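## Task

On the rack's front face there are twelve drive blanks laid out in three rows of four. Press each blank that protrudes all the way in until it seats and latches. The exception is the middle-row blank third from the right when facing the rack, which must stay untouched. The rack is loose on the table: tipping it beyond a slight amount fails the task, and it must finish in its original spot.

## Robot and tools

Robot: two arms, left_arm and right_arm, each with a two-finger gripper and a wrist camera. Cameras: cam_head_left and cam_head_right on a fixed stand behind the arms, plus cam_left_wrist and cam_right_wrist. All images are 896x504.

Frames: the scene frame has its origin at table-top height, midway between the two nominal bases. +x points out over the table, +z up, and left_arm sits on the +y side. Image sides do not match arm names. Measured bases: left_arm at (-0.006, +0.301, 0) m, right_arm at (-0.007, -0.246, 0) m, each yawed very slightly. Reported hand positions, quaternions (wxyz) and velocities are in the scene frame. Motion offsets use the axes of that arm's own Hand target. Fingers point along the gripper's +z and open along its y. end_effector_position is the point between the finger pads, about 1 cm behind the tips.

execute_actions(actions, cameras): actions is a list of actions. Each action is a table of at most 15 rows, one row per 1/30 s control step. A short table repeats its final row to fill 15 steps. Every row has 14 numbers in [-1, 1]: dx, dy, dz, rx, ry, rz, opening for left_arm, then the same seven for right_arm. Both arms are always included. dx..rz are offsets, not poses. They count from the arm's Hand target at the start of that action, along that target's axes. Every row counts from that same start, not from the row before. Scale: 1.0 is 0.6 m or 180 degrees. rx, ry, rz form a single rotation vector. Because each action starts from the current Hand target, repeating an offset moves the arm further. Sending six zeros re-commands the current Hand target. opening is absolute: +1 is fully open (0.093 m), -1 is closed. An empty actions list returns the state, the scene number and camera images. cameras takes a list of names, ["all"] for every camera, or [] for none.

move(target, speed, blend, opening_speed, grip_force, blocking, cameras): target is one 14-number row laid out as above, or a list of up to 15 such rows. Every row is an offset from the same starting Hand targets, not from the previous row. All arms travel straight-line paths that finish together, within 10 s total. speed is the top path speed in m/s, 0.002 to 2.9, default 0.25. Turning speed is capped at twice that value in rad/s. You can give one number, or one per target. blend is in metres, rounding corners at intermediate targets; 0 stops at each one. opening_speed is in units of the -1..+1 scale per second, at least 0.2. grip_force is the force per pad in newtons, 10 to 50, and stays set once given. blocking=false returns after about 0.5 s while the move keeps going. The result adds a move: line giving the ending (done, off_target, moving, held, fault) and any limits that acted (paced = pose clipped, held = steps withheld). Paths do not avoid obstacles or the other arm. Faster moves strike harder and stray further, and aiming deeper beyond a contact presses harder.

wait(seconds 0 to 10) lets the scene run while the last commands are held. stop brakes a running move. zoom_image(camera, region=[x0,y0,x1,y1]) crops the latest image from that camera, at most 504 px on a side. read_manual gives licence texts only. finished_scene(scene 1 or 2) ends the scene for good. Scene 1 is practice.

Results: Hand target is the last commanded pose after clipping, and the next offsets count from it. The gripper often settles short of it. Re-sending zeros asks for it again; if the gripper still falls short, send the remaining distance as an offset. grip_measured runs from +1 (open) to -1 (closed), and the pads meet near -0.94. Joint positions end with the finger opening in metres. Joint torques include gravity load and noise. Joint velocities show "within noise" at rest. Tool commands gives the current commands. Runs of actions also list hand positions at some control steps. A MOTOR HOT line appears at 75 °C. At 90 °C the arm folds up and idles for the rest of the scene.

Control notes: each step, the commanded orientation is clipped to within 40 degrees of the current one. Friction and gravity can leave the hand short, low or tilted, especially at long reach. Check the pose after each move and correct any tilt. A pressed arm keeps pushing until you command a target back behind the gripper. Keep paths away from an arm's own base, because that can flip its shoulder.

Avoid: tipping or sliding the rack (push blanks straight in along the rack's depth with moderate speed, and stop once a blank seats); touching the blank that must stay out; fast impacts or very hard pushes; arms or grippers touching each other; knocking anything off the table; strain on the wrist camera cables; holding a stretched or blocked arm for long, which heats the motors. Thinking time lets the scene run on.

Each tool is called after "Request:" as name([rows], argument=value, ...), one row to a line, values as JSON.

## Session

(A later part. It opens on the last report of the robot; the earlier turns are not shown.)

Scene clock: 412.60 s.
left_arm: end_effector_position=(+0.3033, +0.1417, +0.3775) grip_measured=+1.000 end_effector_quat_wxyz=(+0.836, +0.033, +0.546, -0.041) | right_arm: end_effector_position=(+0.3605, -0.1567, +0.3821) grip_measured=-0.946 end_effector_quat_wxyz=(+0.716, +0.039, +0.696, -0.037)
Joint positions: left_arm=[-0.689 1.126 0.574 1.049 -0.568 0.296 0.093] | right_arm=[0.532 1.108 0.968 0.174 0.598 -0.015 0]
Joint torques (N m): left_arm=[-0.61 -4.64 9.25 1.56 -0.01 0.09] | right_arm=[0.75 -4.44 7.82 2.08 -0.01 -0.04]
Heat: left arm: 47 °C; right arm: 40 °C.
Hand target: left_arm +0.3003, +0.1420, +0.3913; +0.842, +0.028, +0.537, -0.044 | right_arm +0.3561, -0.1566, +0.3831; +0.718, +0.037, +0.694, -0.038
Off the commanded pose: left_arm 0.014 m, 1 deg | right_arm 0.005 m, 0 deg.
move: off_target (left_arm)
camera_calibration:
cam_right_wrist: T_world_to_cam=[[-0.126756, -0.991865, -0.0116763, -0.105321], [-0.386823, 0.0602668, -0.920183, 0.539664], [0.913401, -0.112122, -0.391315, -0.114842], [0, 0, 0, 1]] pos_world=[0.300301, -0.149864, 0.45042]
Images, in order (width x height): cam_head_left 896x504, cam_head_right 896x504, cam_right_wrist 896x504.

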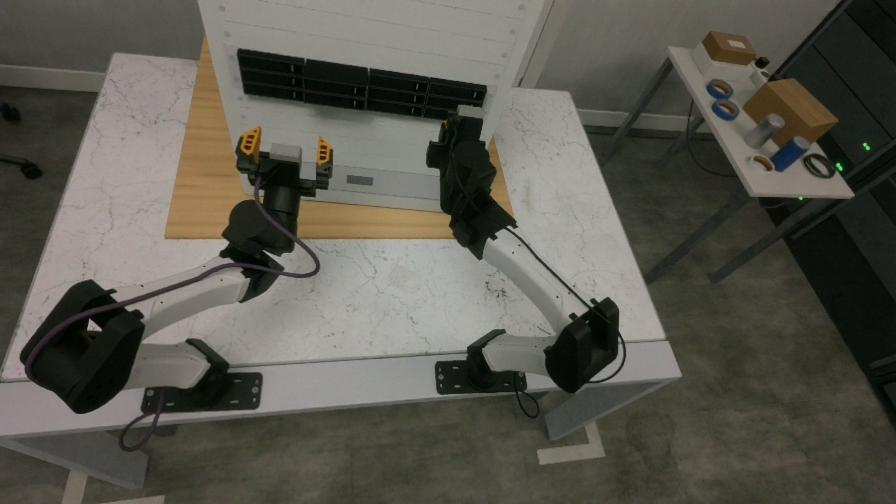

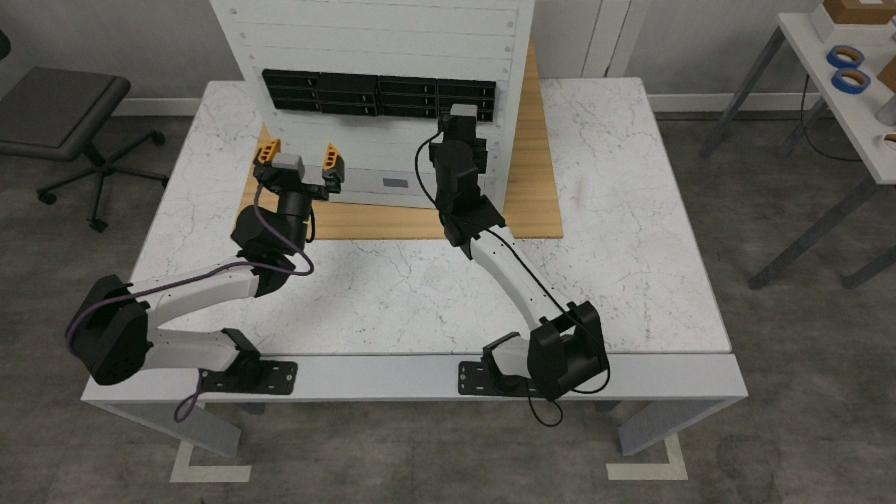

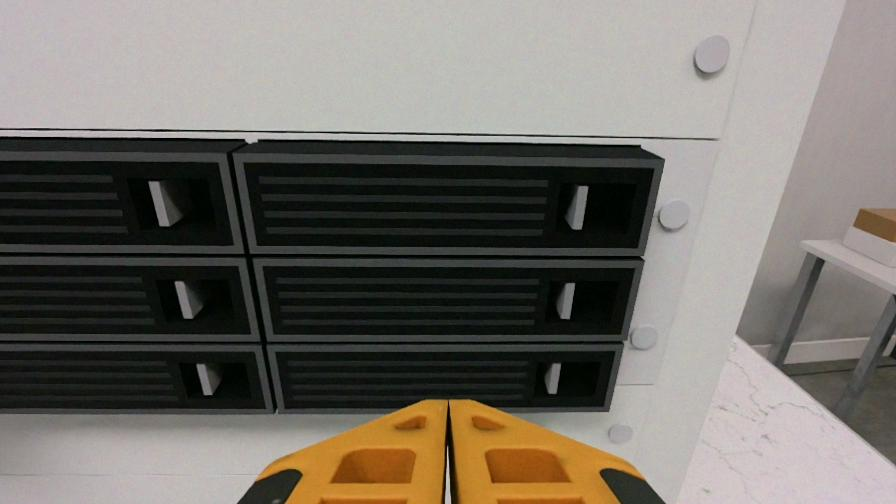

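Request:
move([
  [0.1000,-0.1018,-0.0077,-0.1091,0.1088,-0.4911,1.0,0,0,0,0,0,0,-0.95],
  [0.0437,-0.1020,0.0728,-0.1091,0.1088,-0.4911,1.0,0,0,0,0,0,0,-0.95],
], speed=0.18, blend=0.01, cameras=["all"])

Scene clock: 457.17 s.
left_arm: end_effector_position=(+0.3407, +0.0761, +0.3794) grip_measured=+1.000 end_effector_quat_wxyz=(+0.475, -0.469, +0.531, -0.522) | right_arm: end_effector_position=(+0.3605, -0.1568, +0.3820) grip_measured=-0.946 end_effector_quat_wxyz=(+0.716, +0.039, +0.696, -0.037)
Joint positions: left_arm=[-0.806 1.295 1.106 0.184 -0.749 -1.56 0.093] | right_arm=[0.532 1.108 0.968 0.174 0.599 -0.015 0]
Joint torques (N m): left_arm=[0.69 -4.62 9.81 1.76 -0.06 -0.06] | right_arm=[0.72 -4.42 7.83 2.08 -0.01 -0.05]
Heat: left arm: 48 °C; right arm: 37 °C.
Hand target: left_arm +0.3444, +0.0757, +0.3857; +0.473, -0.474, +0.526, -0.525 | right_arm +0.3561, -0.1566, +0.3831; +0.718, +0.037, +0.694, -0.038
Off the commanded pose: left_arm 0.007 m, 1 deg | right_arm 0.005 m, 0 deg.
move: done
camera_calibration:
cam_left_wrist: T_world_to_cam=[[0.0000792678, -0.0161331, 0.99987, -0.37713], [-0.513924, -0.857725, -0.0137988, 0.284721], [0.857836, -0.513856, -0.00835917, -0.168148], [0, 0, 0, 1]] pos_world=[0.290598, 0.151724, 0.379604]
cam_right_wrist: T_world_to_cam=[[-0.127441, -0.99178, -0.0114502, -0.105305], [-0.387099, 0.0603633, -0.92006, 0.539712], [0.913188, -0.112821, -0.39161, -0.114761], [0, 0, 0, 1]] pos_world=[0.3003, -0.149966, 0.45042]

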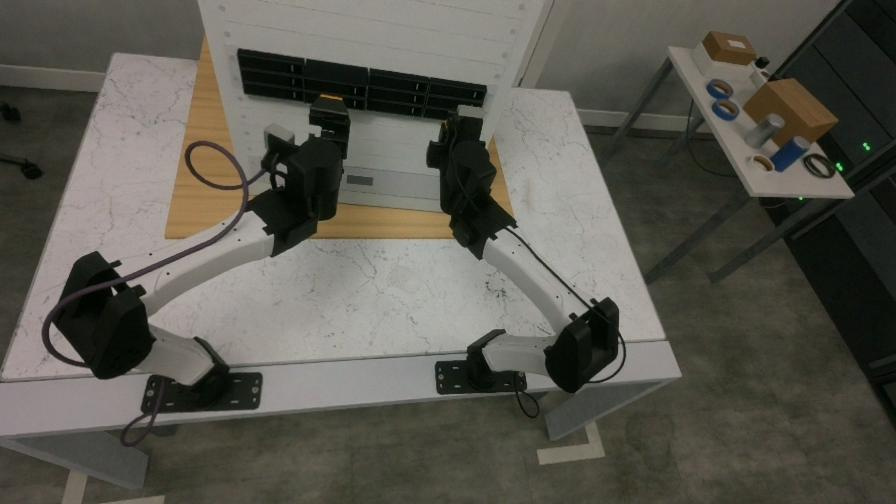

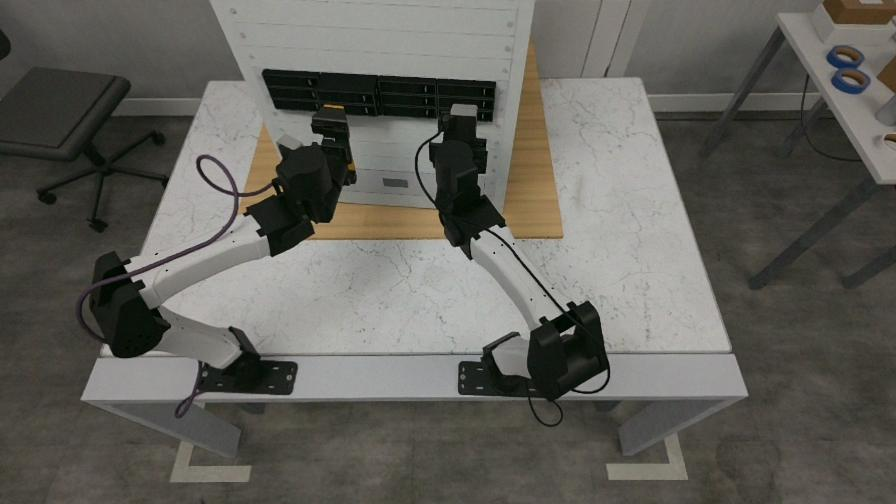

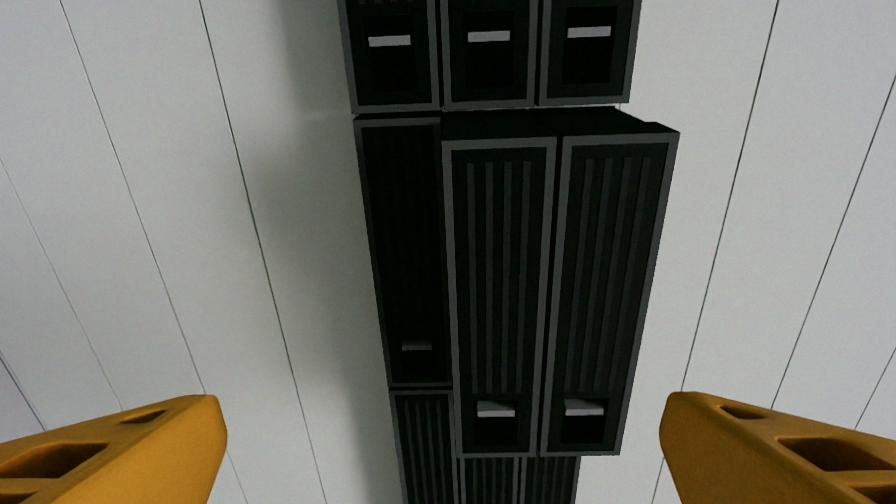

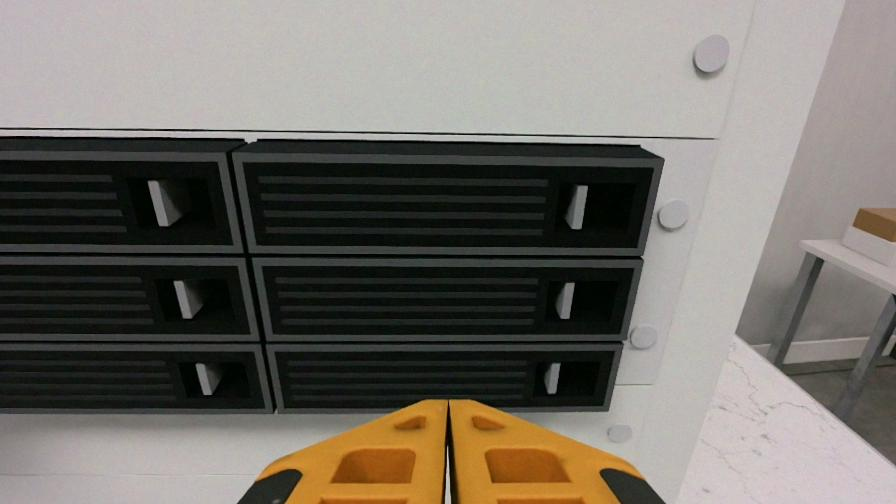

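Request:
move(target=[0,0.003,0.05,0,0,0,1.0,0,0,0,0,0,0,-0.95], speed=0.05, cameras=["cam_left_wrist"])

Scene clock: 476.77 s.
left_arm: end_effector_position=(+0.3694, +0.0735, +0.3721) grip_measured=+1.000 end_effector_quat_wxyz=(+0.475, -0.470, +0.539, -0.513) | right_arm: end_effector_position=(+0.3605, -0.1568, +0.3820) grip_measured=-0.946 end_effector_quat_wxyz=(+0.716, +0.039, +0.696, -0.037)
Joint positions: left_arm=[-0.739 1.378 1.159 0.19 -0.682 -1.56 0.093] | right_arm=[0.532 1.108 0.968 0.174 0.599 -0.015 0]
Joint torques (N m): left_arm=[0.87 -5.26 10.13 1.98 -0.09 -0.07] | right_arm=[0.72 -4.42 7.82 2.07 0 -0.04]
Heat: left arm: 50 °C; right arm: 36 °C.
Hand target: left_arm +0.3742, +0.0727, +0.3841; +0.473, -0.474, +0.526, -0.525 | right_arm +0.3561, -0.1566, +0.3831; +0.718, +0.037, +0.694, -0.038
Off the commanded pose: left_arm 0.013 m, 2 deg | right_arm 0.005 m, 0 deg.
move: off_target (left_arm)
camera_calibration:
cam_left_wrist: T_world_to_cam=[[0.017044, -0.0322752, 0.999334, -0.374741], [-0.513819, -0.85769, -0.0189372, 0.299022], [0.857729, -0.513154, -0.0312021, -0.185792], [0, 0, 0, 1]] pos_world=[0.31939, 0.149033, 0.374357]
Images, in order (width x height): cam_left_wrist 896x504.

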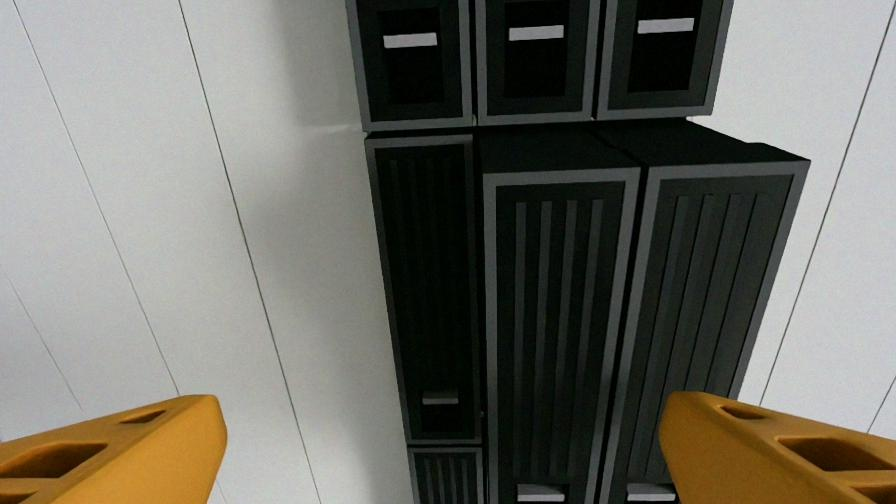

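Request:
move(target=[0,-0.0133,0,0,0,0,1.0,0,0,0,0,0,0,-0.95], speed=0.05, cameras=["cam_left_wrist"])

Scene clock: 481.17 s.
left_arm: end_effector_position=(+0.3692, +0.0735, +0.3866) grip_measured=+1.000 end_effector_quat_wxyz=(+0.475, -0.470, +0.530, -0.523) | right_arm: end_effector_position=(+0.3605, -0.1568, +0.3820) grip_measured=-0.946 end_effector_quat_wxyz=(+0.716, +0.039, +0.696, -0.037)
Joint positions: left_arm=[-0.739 1.378 1.196 0.179 -0.681 -1.56 0.093] | right_arm=[0.532 1.108 0.968 0.174 0.599 -0.015 0]
Joint torques (N m): left_arm=[0.8 -5 9.89 1.78 -0.04 -0.07] | right_arm=[0.73 -4.42 7.82 2.07 -0.01 -0.05]
Heat: left arm: 50 °C; right arm: 36 °C.
Hand target: left_arm +0.3742, +0.0727, +0.3920; +0.473, -0.474, +0.526, -0.525 | right_arm +0.3561, -0.1566, +0.3831; +0.718, +0.037, +0.694, -0.038
Off the commanded pose: left_arm 0.007 m, 1 deg | right_arm 0.005 m, 0 deg.
move: done
camera_calibration:
cam_left_wrist: T_world_to_cam=[[-0.00125893, -0.0139077, 0.999902, -0.383994], [-0.514221, -0.857565, -0.0125753, 0.296881], [0.857657, -0.514187, -0.006072, -0.194739], [0, 0, 0, 1]] pos_world=[0.319199, 0.149122, 0.386508]
Images, in order (width x height): cam_left_wrist 896x504.

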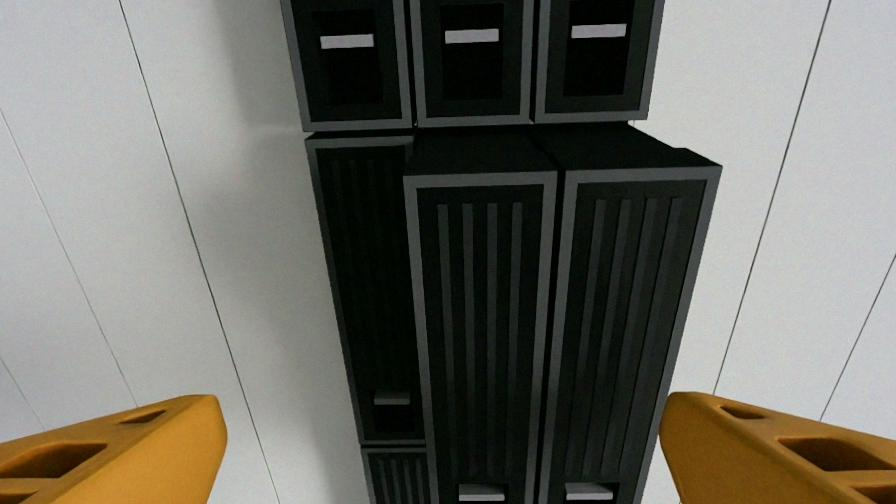

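Request:
move(target=[0,0.006,0.025,0,0,0,1.0,0,0,0,0,0,0,-0.95], speed=0.03, cameras=["cam_left_wrist"])

Scene clock: 486.33 s.
left_arm: end_effector_position=(+0.3836, +0.0720, +0.3789) grip_measured=+1.000 end_effector_quat_wxyz=(+0.475, -0.471, +0.536, -0.516) | right_arm: end_effector_position=(+0.3605, -0.1568, +0.3820) grip_measured=-0.946 end_effector_quat_wxyz=(+0.716, +0.039, +0.696, -0.037)
Joint positions: left_arm=[-0.71 1.422 1.217 0.183 -0.653 -1.56 0.093] | right_arm=[0.532 1.108 0.968 0.174 0.599 -0.015 0]
Joint torques (N m): left_arm=[0.8 -5.45 10.07 1.99 -0.05 -0.07] | right_arm=[0.76 -4.44 7.82 2.07 -0.01 -0.05]
Heat: left arm: 50 °C; right arm: 36 °C.
Hand target: left_arm +0.3891, +0.0711, +0.3883; +0.473, -0.474, +0.526, -0.525 | right_arm +0.3561, -0.1566, +0.3831; +0.718, +0.037, +0.694, -0.038
Off the commanded pose: left_arm 0.011 m, 2 deg | right_arm 0.005 m, 0 deg.
move: off_target (left_arm)
camera_calibration:
cam_left_wrist: T_world_to_cam=[[0.0127139, -0.0265483, 0.999567, -0.380628], [-0.513046, -0.858207, -0.0162682, 0.3039], [0.858267, -0.512617, -0.0245317, -0.201264], [0, 0, 0, 1]] pos_world=[0.333492, 0.147532, 0.38047]
Images, in order (width x height): cam_left_wrist 896x504.

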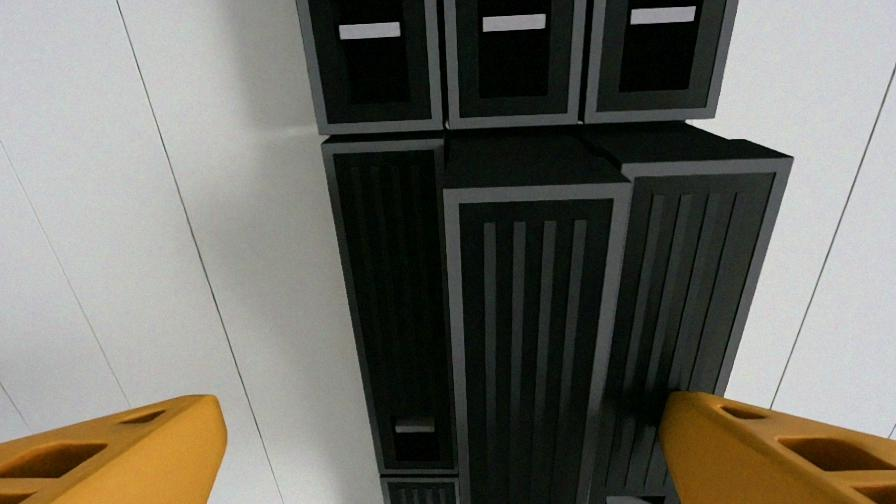

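Request:
move(target=[0,-0.0033,0.0167,0,0,0,1.0,0,0,0,0,0,0,-0.95], speed=0.03, cameras=["cam_left_wrist"])

Scene clock: 493.03 s.
left_arm: end_effector_position=(+0.3937, +0.0704, +0.3812) grip_measured=+1.000 end_effector_quat_wxyz=(+0.474, -0.470, +0.535, -0.517) | right_arm: end_effector_position=(+0.3605, -0.1568, +0.3820) grip_measured=-0.946 end_effector_quat_wxyz=(+0.716, +0.039, +0.696, -0.037)
Joint positions: left_arm=[-0.691 1.453 1.251 0.183 -0.633 -1.56 0.093] | right_arm=[0.532 1.108 0.968 0.174 0.599 -0.015 0]
Joint torques (N m): left_arm=[0.9 -5.98 10.32 1.95 -0.08 -0.07] | right_arm=[0.73 -4.44 7.82 2.07 -0.01 -0.05]
Heat: left arm: 50 °C; right arm: 36 °C.
Hand target: left_arm +0.3992, +0.0701, +0.3902; +0.473, -0.474, +0.526, -0.525 | right_arm +0.3561, -0.1566, +0.3831; +0.718, +0.037, +0.694, -0.038
Off the commanded pose: left_arm 0.011 m, 1 deg | right_arm 0.005 m, 0 deg.
move: off_target (left_arm)
camera_calibration:
cam_left_wrist: T_world_to_cam=[[0.0110155, -0.0244921, 0.999639, -0.382646], [-0.514322, -0.85746, -0.015341, 0.30785], [0.857527, -0.513967, -0.0220422, -0.211239], [0, 0, 0, 1]] pos_world=[0.343693, 0.146028, 0.382575]
Images, in order (width x height): cam_left_wrist 896x504.

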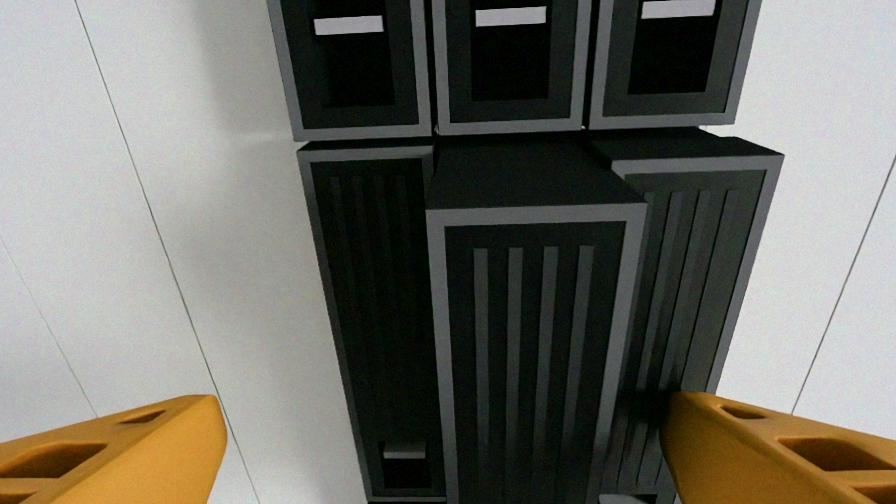

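Request:
move(target=[0,0,0.0167,0,0,0,1.0,0,0,0,0,0,0,-0.95], speed=0.03, cameras=["cam_left_wrist"])

Scene clock: 496.60 s.
left_arm: end_effector_position=(+0.4024, +0.0698, +0.3818) grip_measured=+1.000 end_effector_quat_wxyz=(+0.475, -0.471, +0.535, -0.516) | right_arm: end_effector_position=(+0.3605, -0.1568, +0.3820) grip_measured=-0.946 end_effector_quat_wxyz=(+0.716, +0.039, +0.696, -0.037)
Joint positions: left_arm=[-0.675 1.48 1.278 0.183 -0.619 -1.561 0.093] | right_arm=[0.532 1.108 0.968 0.174 0.599 -0.015 0]
Joint torques (N m): left_arm=[1.07 -5.86 10.3 2.03 -0.01 -0.09] | right_arm=[0.75 -4.41 7.8 2.07 -0.01 -0.05]
Heat: left arm: 50 °C; right arm: 36 °C.
Hand target: left_arm +0.4090, +0.0689, +0.3903; +0.473, -0.474, +0.526, -0.525 | right_arm +0.3561, -0.1566, +0.3831; +0.718, +0.037, +0.694, -0.038
Off the commanded pose: left_arm 0.011 m, 1 deg | right_arm 0.005 m, 0 deg.
move: off_target (left_arm)
camera_calibration:
cam_left_wrist: T_world_to_cam=[[0.0116248, -0.0237511, 0.99965, -0.383582], [-0.512395, -0.858628, -0.014442, 0.310781], [0.858671, -0.512048, -0.0221514, -0.219516], [0, 0, 0, 1]] pos_world=[0.352193, 0.145332, 0.383074]
Images, in order (width x height): cam_left_wrist 896x504.

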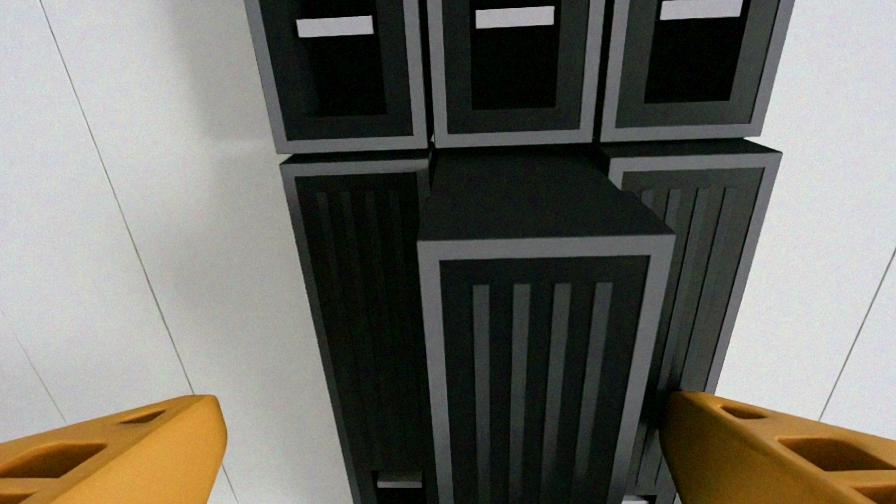

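Request:
move(target=[0,0,0.0133,0,0,0,1.0,0,0,0,0,0,0,-0.95], speed=0.03, cameras=["cam_left_wrist"])

Scene clock: 499.93 s.
left_arm: end_effector_position=(+0.4096, +0.0689, +0.3822) grip_measured=+1.000 end_effector_quat_wxyz=(+0.474, -0.471, +0.535, -0.517) | right_arm: end_effector_position=(+0.3605, -0.1568, +0.3820) grip_measured=-0.946 end_effector_quat_wxyz=(+0.716, +0.039, +0.696, -0.037)
Joint positions: left_arm=[-0.662 1.503 1.3 0.184 -0.606 -1.562 0.093] | right_arm=[0.532 1.108 0.968 0.174 0.599 -0.015 0]
Joint torques (N m): left_arm=[1.25 -5.98 10.22 1.99 0.03 -0.08] | right_arm=[0.75 -4.44 7.82 2.07 -0.01 -0.05]
Heat: left arm: 50 °C; right arm: 36 °C.
Hand target: left_arm +0.4170, +0.0682, +0.3903; +0.473, -0.474, +0.526, -0.525 | right_arm +0.3561, -0.1566, +0.3831; +0.718, +0.037, +0.694, -0.038
Off the commanded pose: left_arm 0.011 m, 1 deg | right_arm 0.005 m, 0 deg.
move: off_target (left_arm)
camera_calibration:
cam_left_wrist: T_world_to_cam=[[0.0115548, -0.0228979, 0.999671, -0.384195], [-0.512698, -0.858459, -0.0137373, 0.313568], [0.858491, -0.512371, -0.021659, -0.226314], [0, 0, 0, 1]] pos_world=[0.359493, 0.144431, 0.383474]
Images, in order (width x height): cam_left_wrist 896x504.

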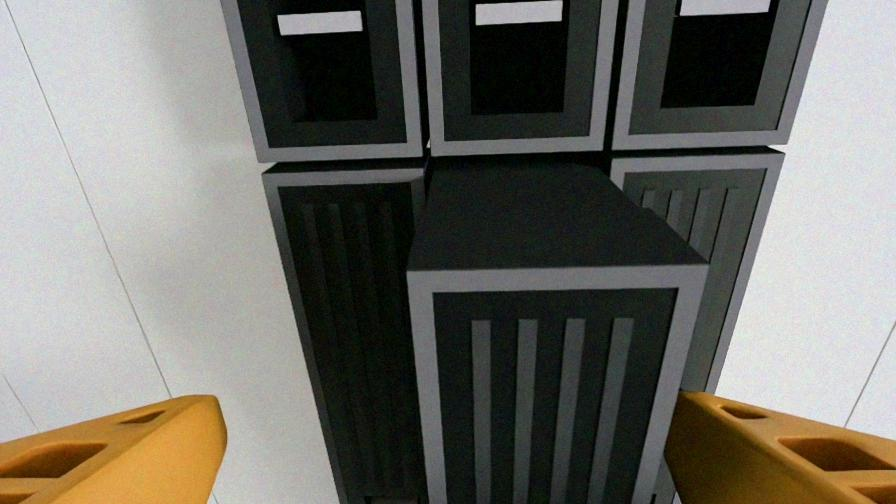

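Request:
move(target=[0,0,0.0083,0,0,0,1.0,0,0,0,0,0,0,-0.95], speed=0.02, cameras=["cam_left_wrist"])

Scene clock: 503.67 s.
left_arm: end_effector_position=(+0.4100, +0.0682, +0.3823) grip_measured=+1.000 end_effector_quat_wxyz=(+0.473, -0.472, +0.534, -0.518) | right_arm: end_effector_position=(+0.3605, -0.1568, +0.3820) grip_measured=-0.946 end_effector_quat_wxyz=(+0.716, +0.039, +0.696, -0.037)
Joint positions: left_arm=[-0.662 1.505 1.303 0.183 -0.604 -1.565 0.093] | right_arm=[0.532 1.108 0.968 0.174 0.599 -0.015 0]
Joint torques (N m): left_arm=[1.94 -4.89 11.15 2.05 0.08 -0.01] | right_arm=[0.75 -4.44 7.83 2.07 -0.01 -0.05]
Heat: left arm: 50 °C; right arm: 36 °C.
Hand target: left_arm +0.4219, +0.0676, +0.3902; +0.473, -0.474, +0.526, -0.525 | right_arm +0.3561, -0.1566, +0.3831; +0.718, +0.037, +0.694, -0.038
Off the commanded pose: left_arm 0.014 m, 1 deg | right_arm 0.005 m, 0 deg.
move: off_target (left_arm)
camera_calibration:
cam_left_wrist: T_world_to_cam=[[0.0119276, -0.0191852, 0.999745, -0.384712], [-0.5143, -0.857549, -0.0103205, 0.312436], [0.857528, -0.514045, -0.0200954, -0.227069], [0, 0, 0, 1]] pos_world=[0.359992, 0.143825, 0.383275]
Images, in order (width x height): cam_left_wrist 896x504.

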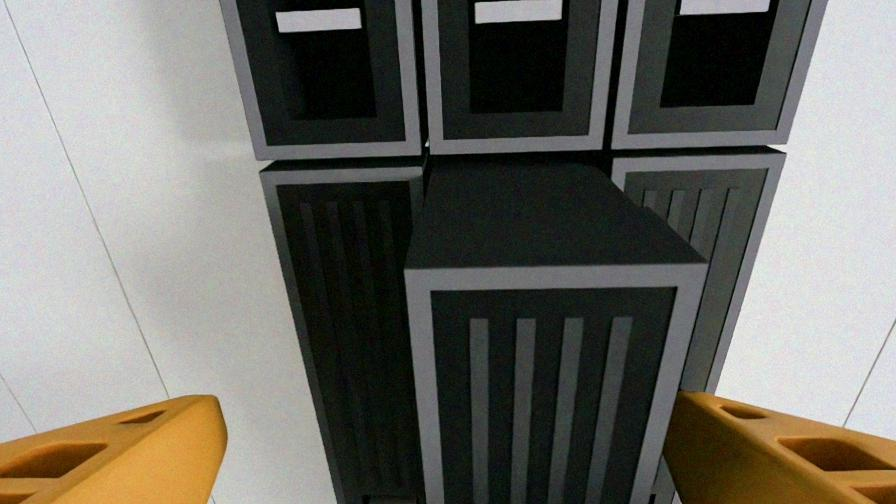

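Request:
zoom_image(camera="cam_left_wrist", region=[560, 80, 840, 300])

Request:
zoom_image(camera="cam_left_wrist", region=[200, 80, 480, 300])

Scaled by 1.800 from the camera's 896x504 image, which has a finer 1280x720 frame.

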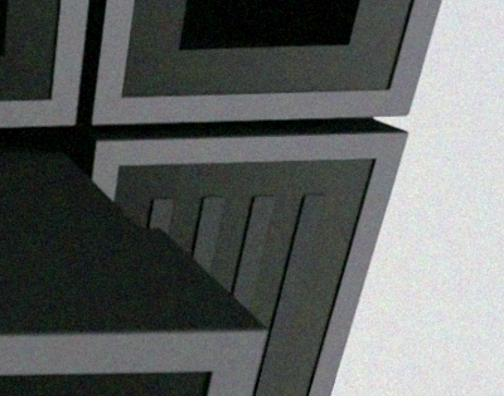

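Scaled by 1.800 from the camera's 896x504 image, which has a finer 1280x720 frame.

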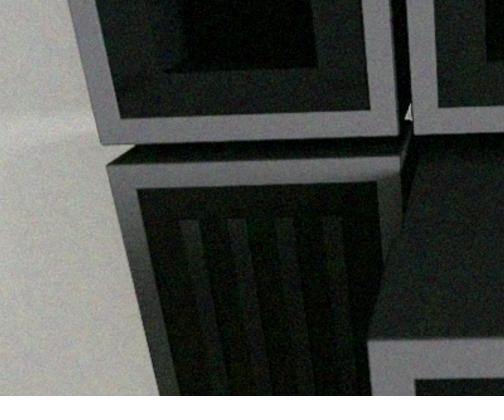

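Request:
move(target=[0,0,0.0083,0,0,0,1.0,0,0,0,0,0,0,-0.95], speed=0.02, cameras=["cam_left_wrist"])

Request:
zoom_image(camera="cam_left_wrist", region=[560, 80, 840, 300])

Scene clock: 513.40 s.
left_arm: end_effector_position=(+0.4103, +0.0681, +0.3825) grip_measured=+1.000 end_effector_quat_wxyz=(+0.472, -0.473, +0.534, -0.518) | right_arm: end_effector_position=(+0.3605, -0.1568, +0.3820) grip_measured=-0.946 end_effector_quat_wxyz=(+0.716, +0.039, +0.696, -0.037)
Joint positions: left_arm=[-0.662 1.507 1.308 0.176 -0.605 -1.57 0.093] | right_arm=[0.532 1.108 0.968 0.174 0.599 -0.015 0]
Joint torques (N m): left_arm=[2.55 -3.73 11.66 2.15 0.21 0.01] | right_arm=[0.73 -4.41 7.83 2.07 0 -0.05]
Heat: left arm: 53 °C; right arm: 36 °C.
Hand target: left_arm +0.4269, +0.0671, +0.3901; +0.473, -0.474, +0.526, -0.525 | right_arm +0.3561, -0.1566, +0.3831; +0.718, +0.037, +0.694, -0.038
Off the commanded pose: left_arm 0.018 m, 1 deg | right_arm 0.005 m, 0 deg.
move: off_target (left_arm)
camera_calibration:
cam_left_wrist: T_world_to_cam=[[0.0153259, -0.017487, 0.99973, -0.386471], [-0.513307, -0.858175, -0.00714195, 0.310971], [0.858068, -0.513059, -0.0221285, -0.22684], [0, 0, 0, 1]] pos_world=[0.360191, 0.143727, 0.383568]
Images, in order (width x height): cam_left_wrist 896x504.

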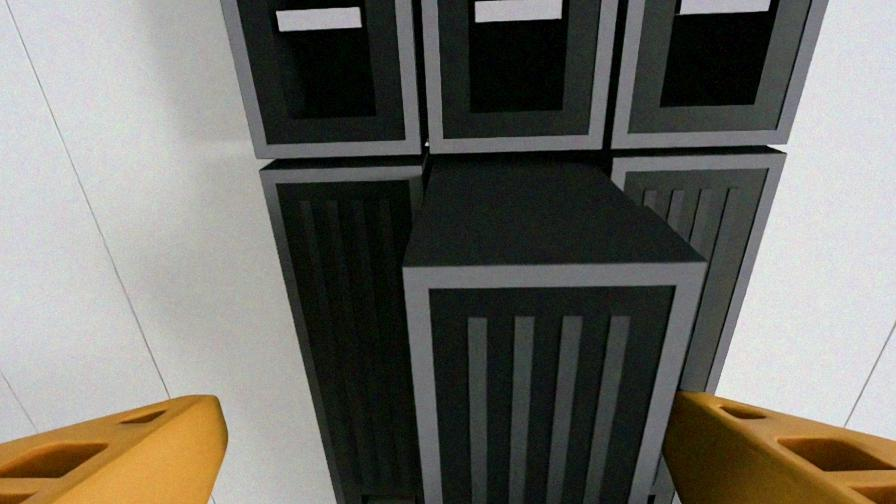

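Scaled by 1.800 from the camera's 896x504 image, which has a finer 1280x720 frame.

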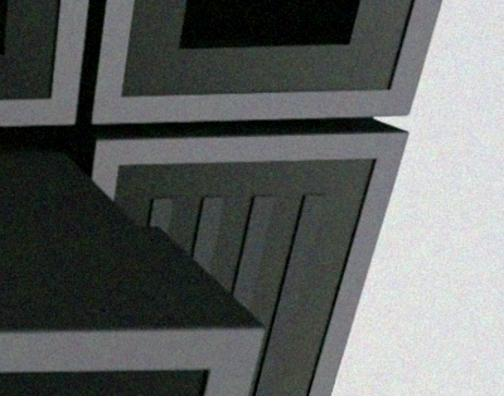

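Request:
move(target=[0,0,-0.11,0,0,0,1.0,0,0,0,0,0,0,-0.95], speed=0.06, cameras=["cam_left_wrist"])

Scene clock: 520.07 s.
left_arm: end_effector_position=(+0.3669, +0.0706, +0.3934) grip_measured=+1.000 end_effector_quat_wxyz=(+0.473, -0.472, +0.523, -0.529) | right_arm: end_effector_position=(+0.3605, -0.1568, +0.3820) grip_measured=-0.946 end_effector_quat_wxyz=(+0.716, +0.039, +0.696, -0.037)
Joint positions: left_arm=[-0.751 1.381 1.215 0.176 -0.693 -1.57 0.093] | right_arm=[0.532 1.108 0.968 0.174 0.599 -0.015 0]
Joint torques (N m): left_arm=[-0.66 -8.81 5.59 1.77 -0.25 0.04] | right_arm=[0.75 -4.4 7.8 2.07 0 -0.04]
Heat: left arm: 54 °C; right arm: 36 °C.
Hand target: left_arm +0.3612, +0.0739, +0.3905; +0.473, -0.474, +0.526, -0.525 | right_arm +0.3561, -0.1566, +0.3831; +0.718, +0.037, +0.694, -0.038
Off the commanded pose: left_arm 0.007 m, 1 deg | right_arm 0.005 m, 0 deg.
move: done
camera_calibration:
cam_left_wrist: T_world_to_cam=[[-0.00894649, 0.00453726, 0.99995, -0.389443], [-0.514148, -0.857701, -0.000708249, 0.288619], [0.857655, -0.514129, 0.0100062, -0.200539], [0, 0, 0, 1]] pos_world=[0.316902, 0.146213, 0.391634]
Images, in order (width x height): cam_left_wrist 896x504.

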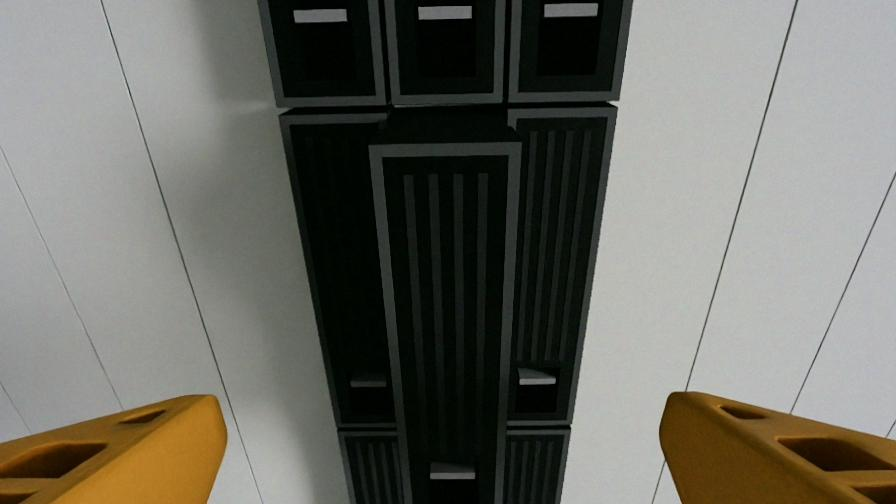

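Request:
move([
  [0,0,-0.06,0,0,0,1.0,0,0,-0.06,0,0,0,-0.95],
  [-0.1023,-0.0013,-0.1127,0.1091,-0.1088,0.4911,1.0,-0.019,0.0825,-0.1513,0,-0.1278,0,-0.95],
], speed=0.2, blend=0.01, cameras=["all"])

Scene clock: 537.57 s.
left_arm: end_effector_position=(+0.3027, +0.1377, +0.3928) grip_measured=+1.000 end_effector_quat_wxyz=(+0.840, +0.025, +0.540, -0.049) | right_arm: end_effector_position=(+0.2722, -0.1000, +0.3938) grip_measured=-0.946 end_effector_quat_wxyz=(+0.841, +0.031, +0.537, -0.045)
Joint positions: left_arm=[-0.705 1.131 0.624 1.028 -0.583 0.293 0.093] | right_arm=[0.948 1.149 0.585 1.287 0.882 -0.594 0]
Joint torques (N m): left_arm=[0.85 -5.14 5.15 1.72 0.18 0.06] | right_arm=[0.81 -1.63 7.04 1.45 -0.35 -0.06]
Heat: left arm: 48 °C; right arm: 36 °C.
Hand target: left_arm +0.3003, +0.1421, +0.3914; +0.842, +0.028, +0.537, -0.044 | right_arm +0.2708, -0.0978, +0.3914; +0.842, +0.029, +0.537, -0.045
Off the commanded pose: left_arm 0.005 m, 1 deg | right_arm 0.004 m, 0 deg.
move: done
camera_calibration:
cam_left_wrist: T_world_to_cam=[[-0.111069, -0.993767, 0.00949319, 0.167739], [-0.00459123, -0.0090391, -0.999949, 0.434588], [0.993802, -0.111107, -0.00355865, -0.202292], [0, 0, 0, 1]] pos_world=[0.221664, 0.148146, 0.432253]
cam_right_wrist: T_world_to_cam=[[-0.124183, -0.992086, -0.0185548, -0.0582209], [0.00604102, 0.0179432, -0.999821, 0.433099], [0.992241, -0.124273, 0.00376497, -0.201462], [0, 0, 0, 1]] pos_world=[0.190052, -0.0905675, 0.4327]

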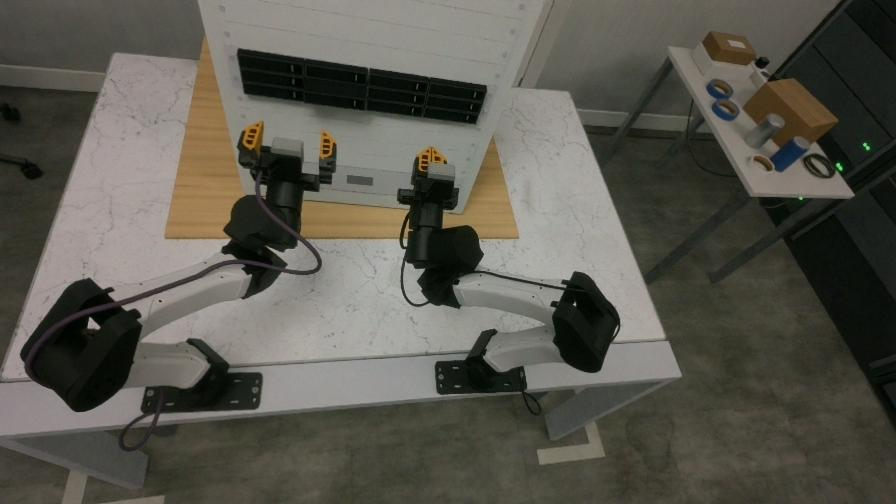

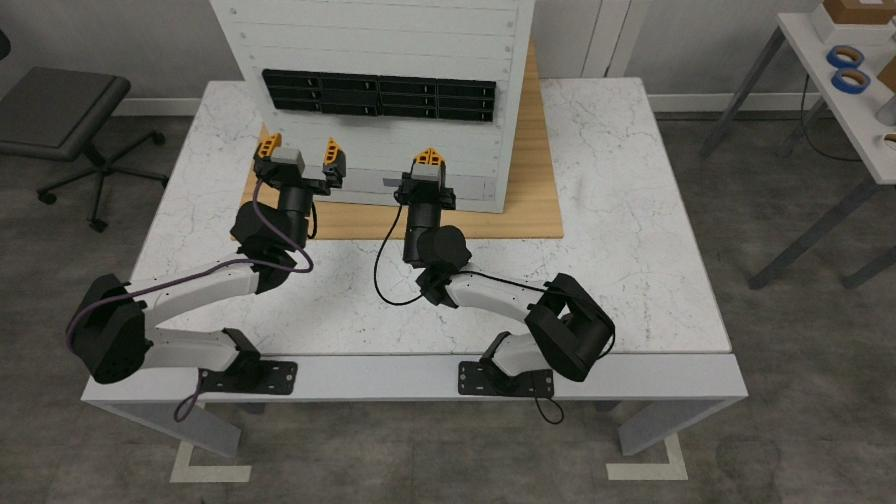

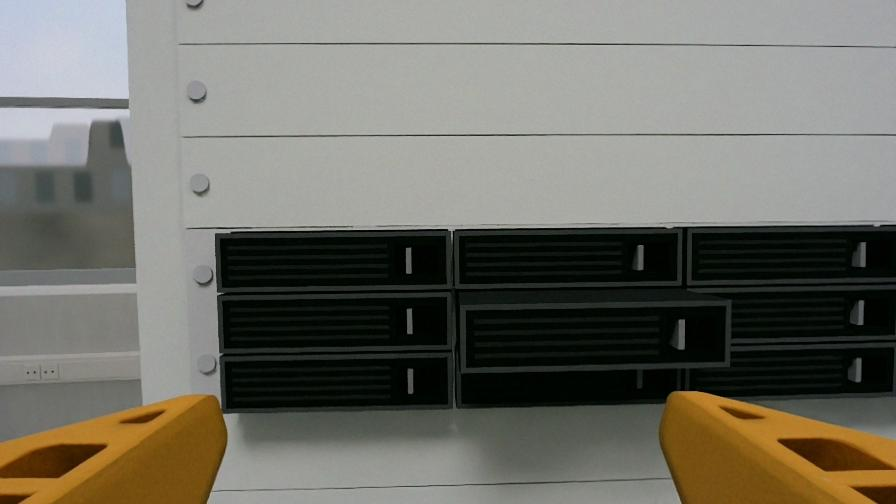

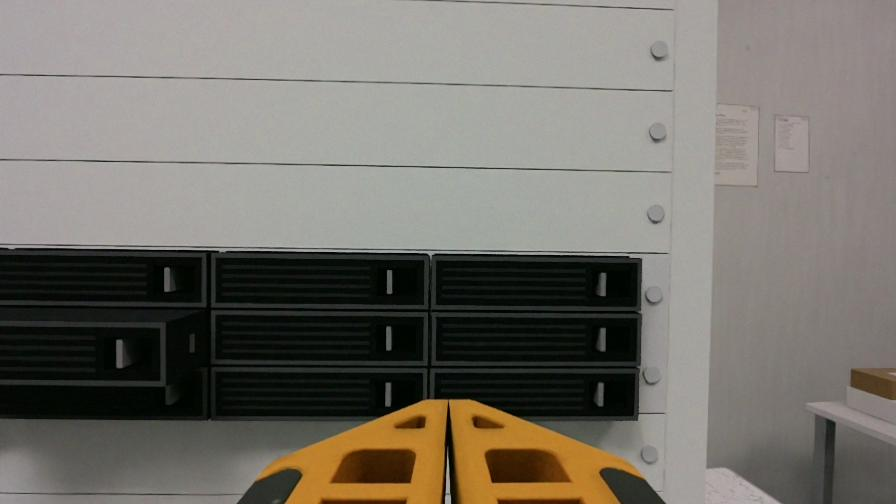

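Request:
finished_scene(scene=1)

The scene is finished: the task was done.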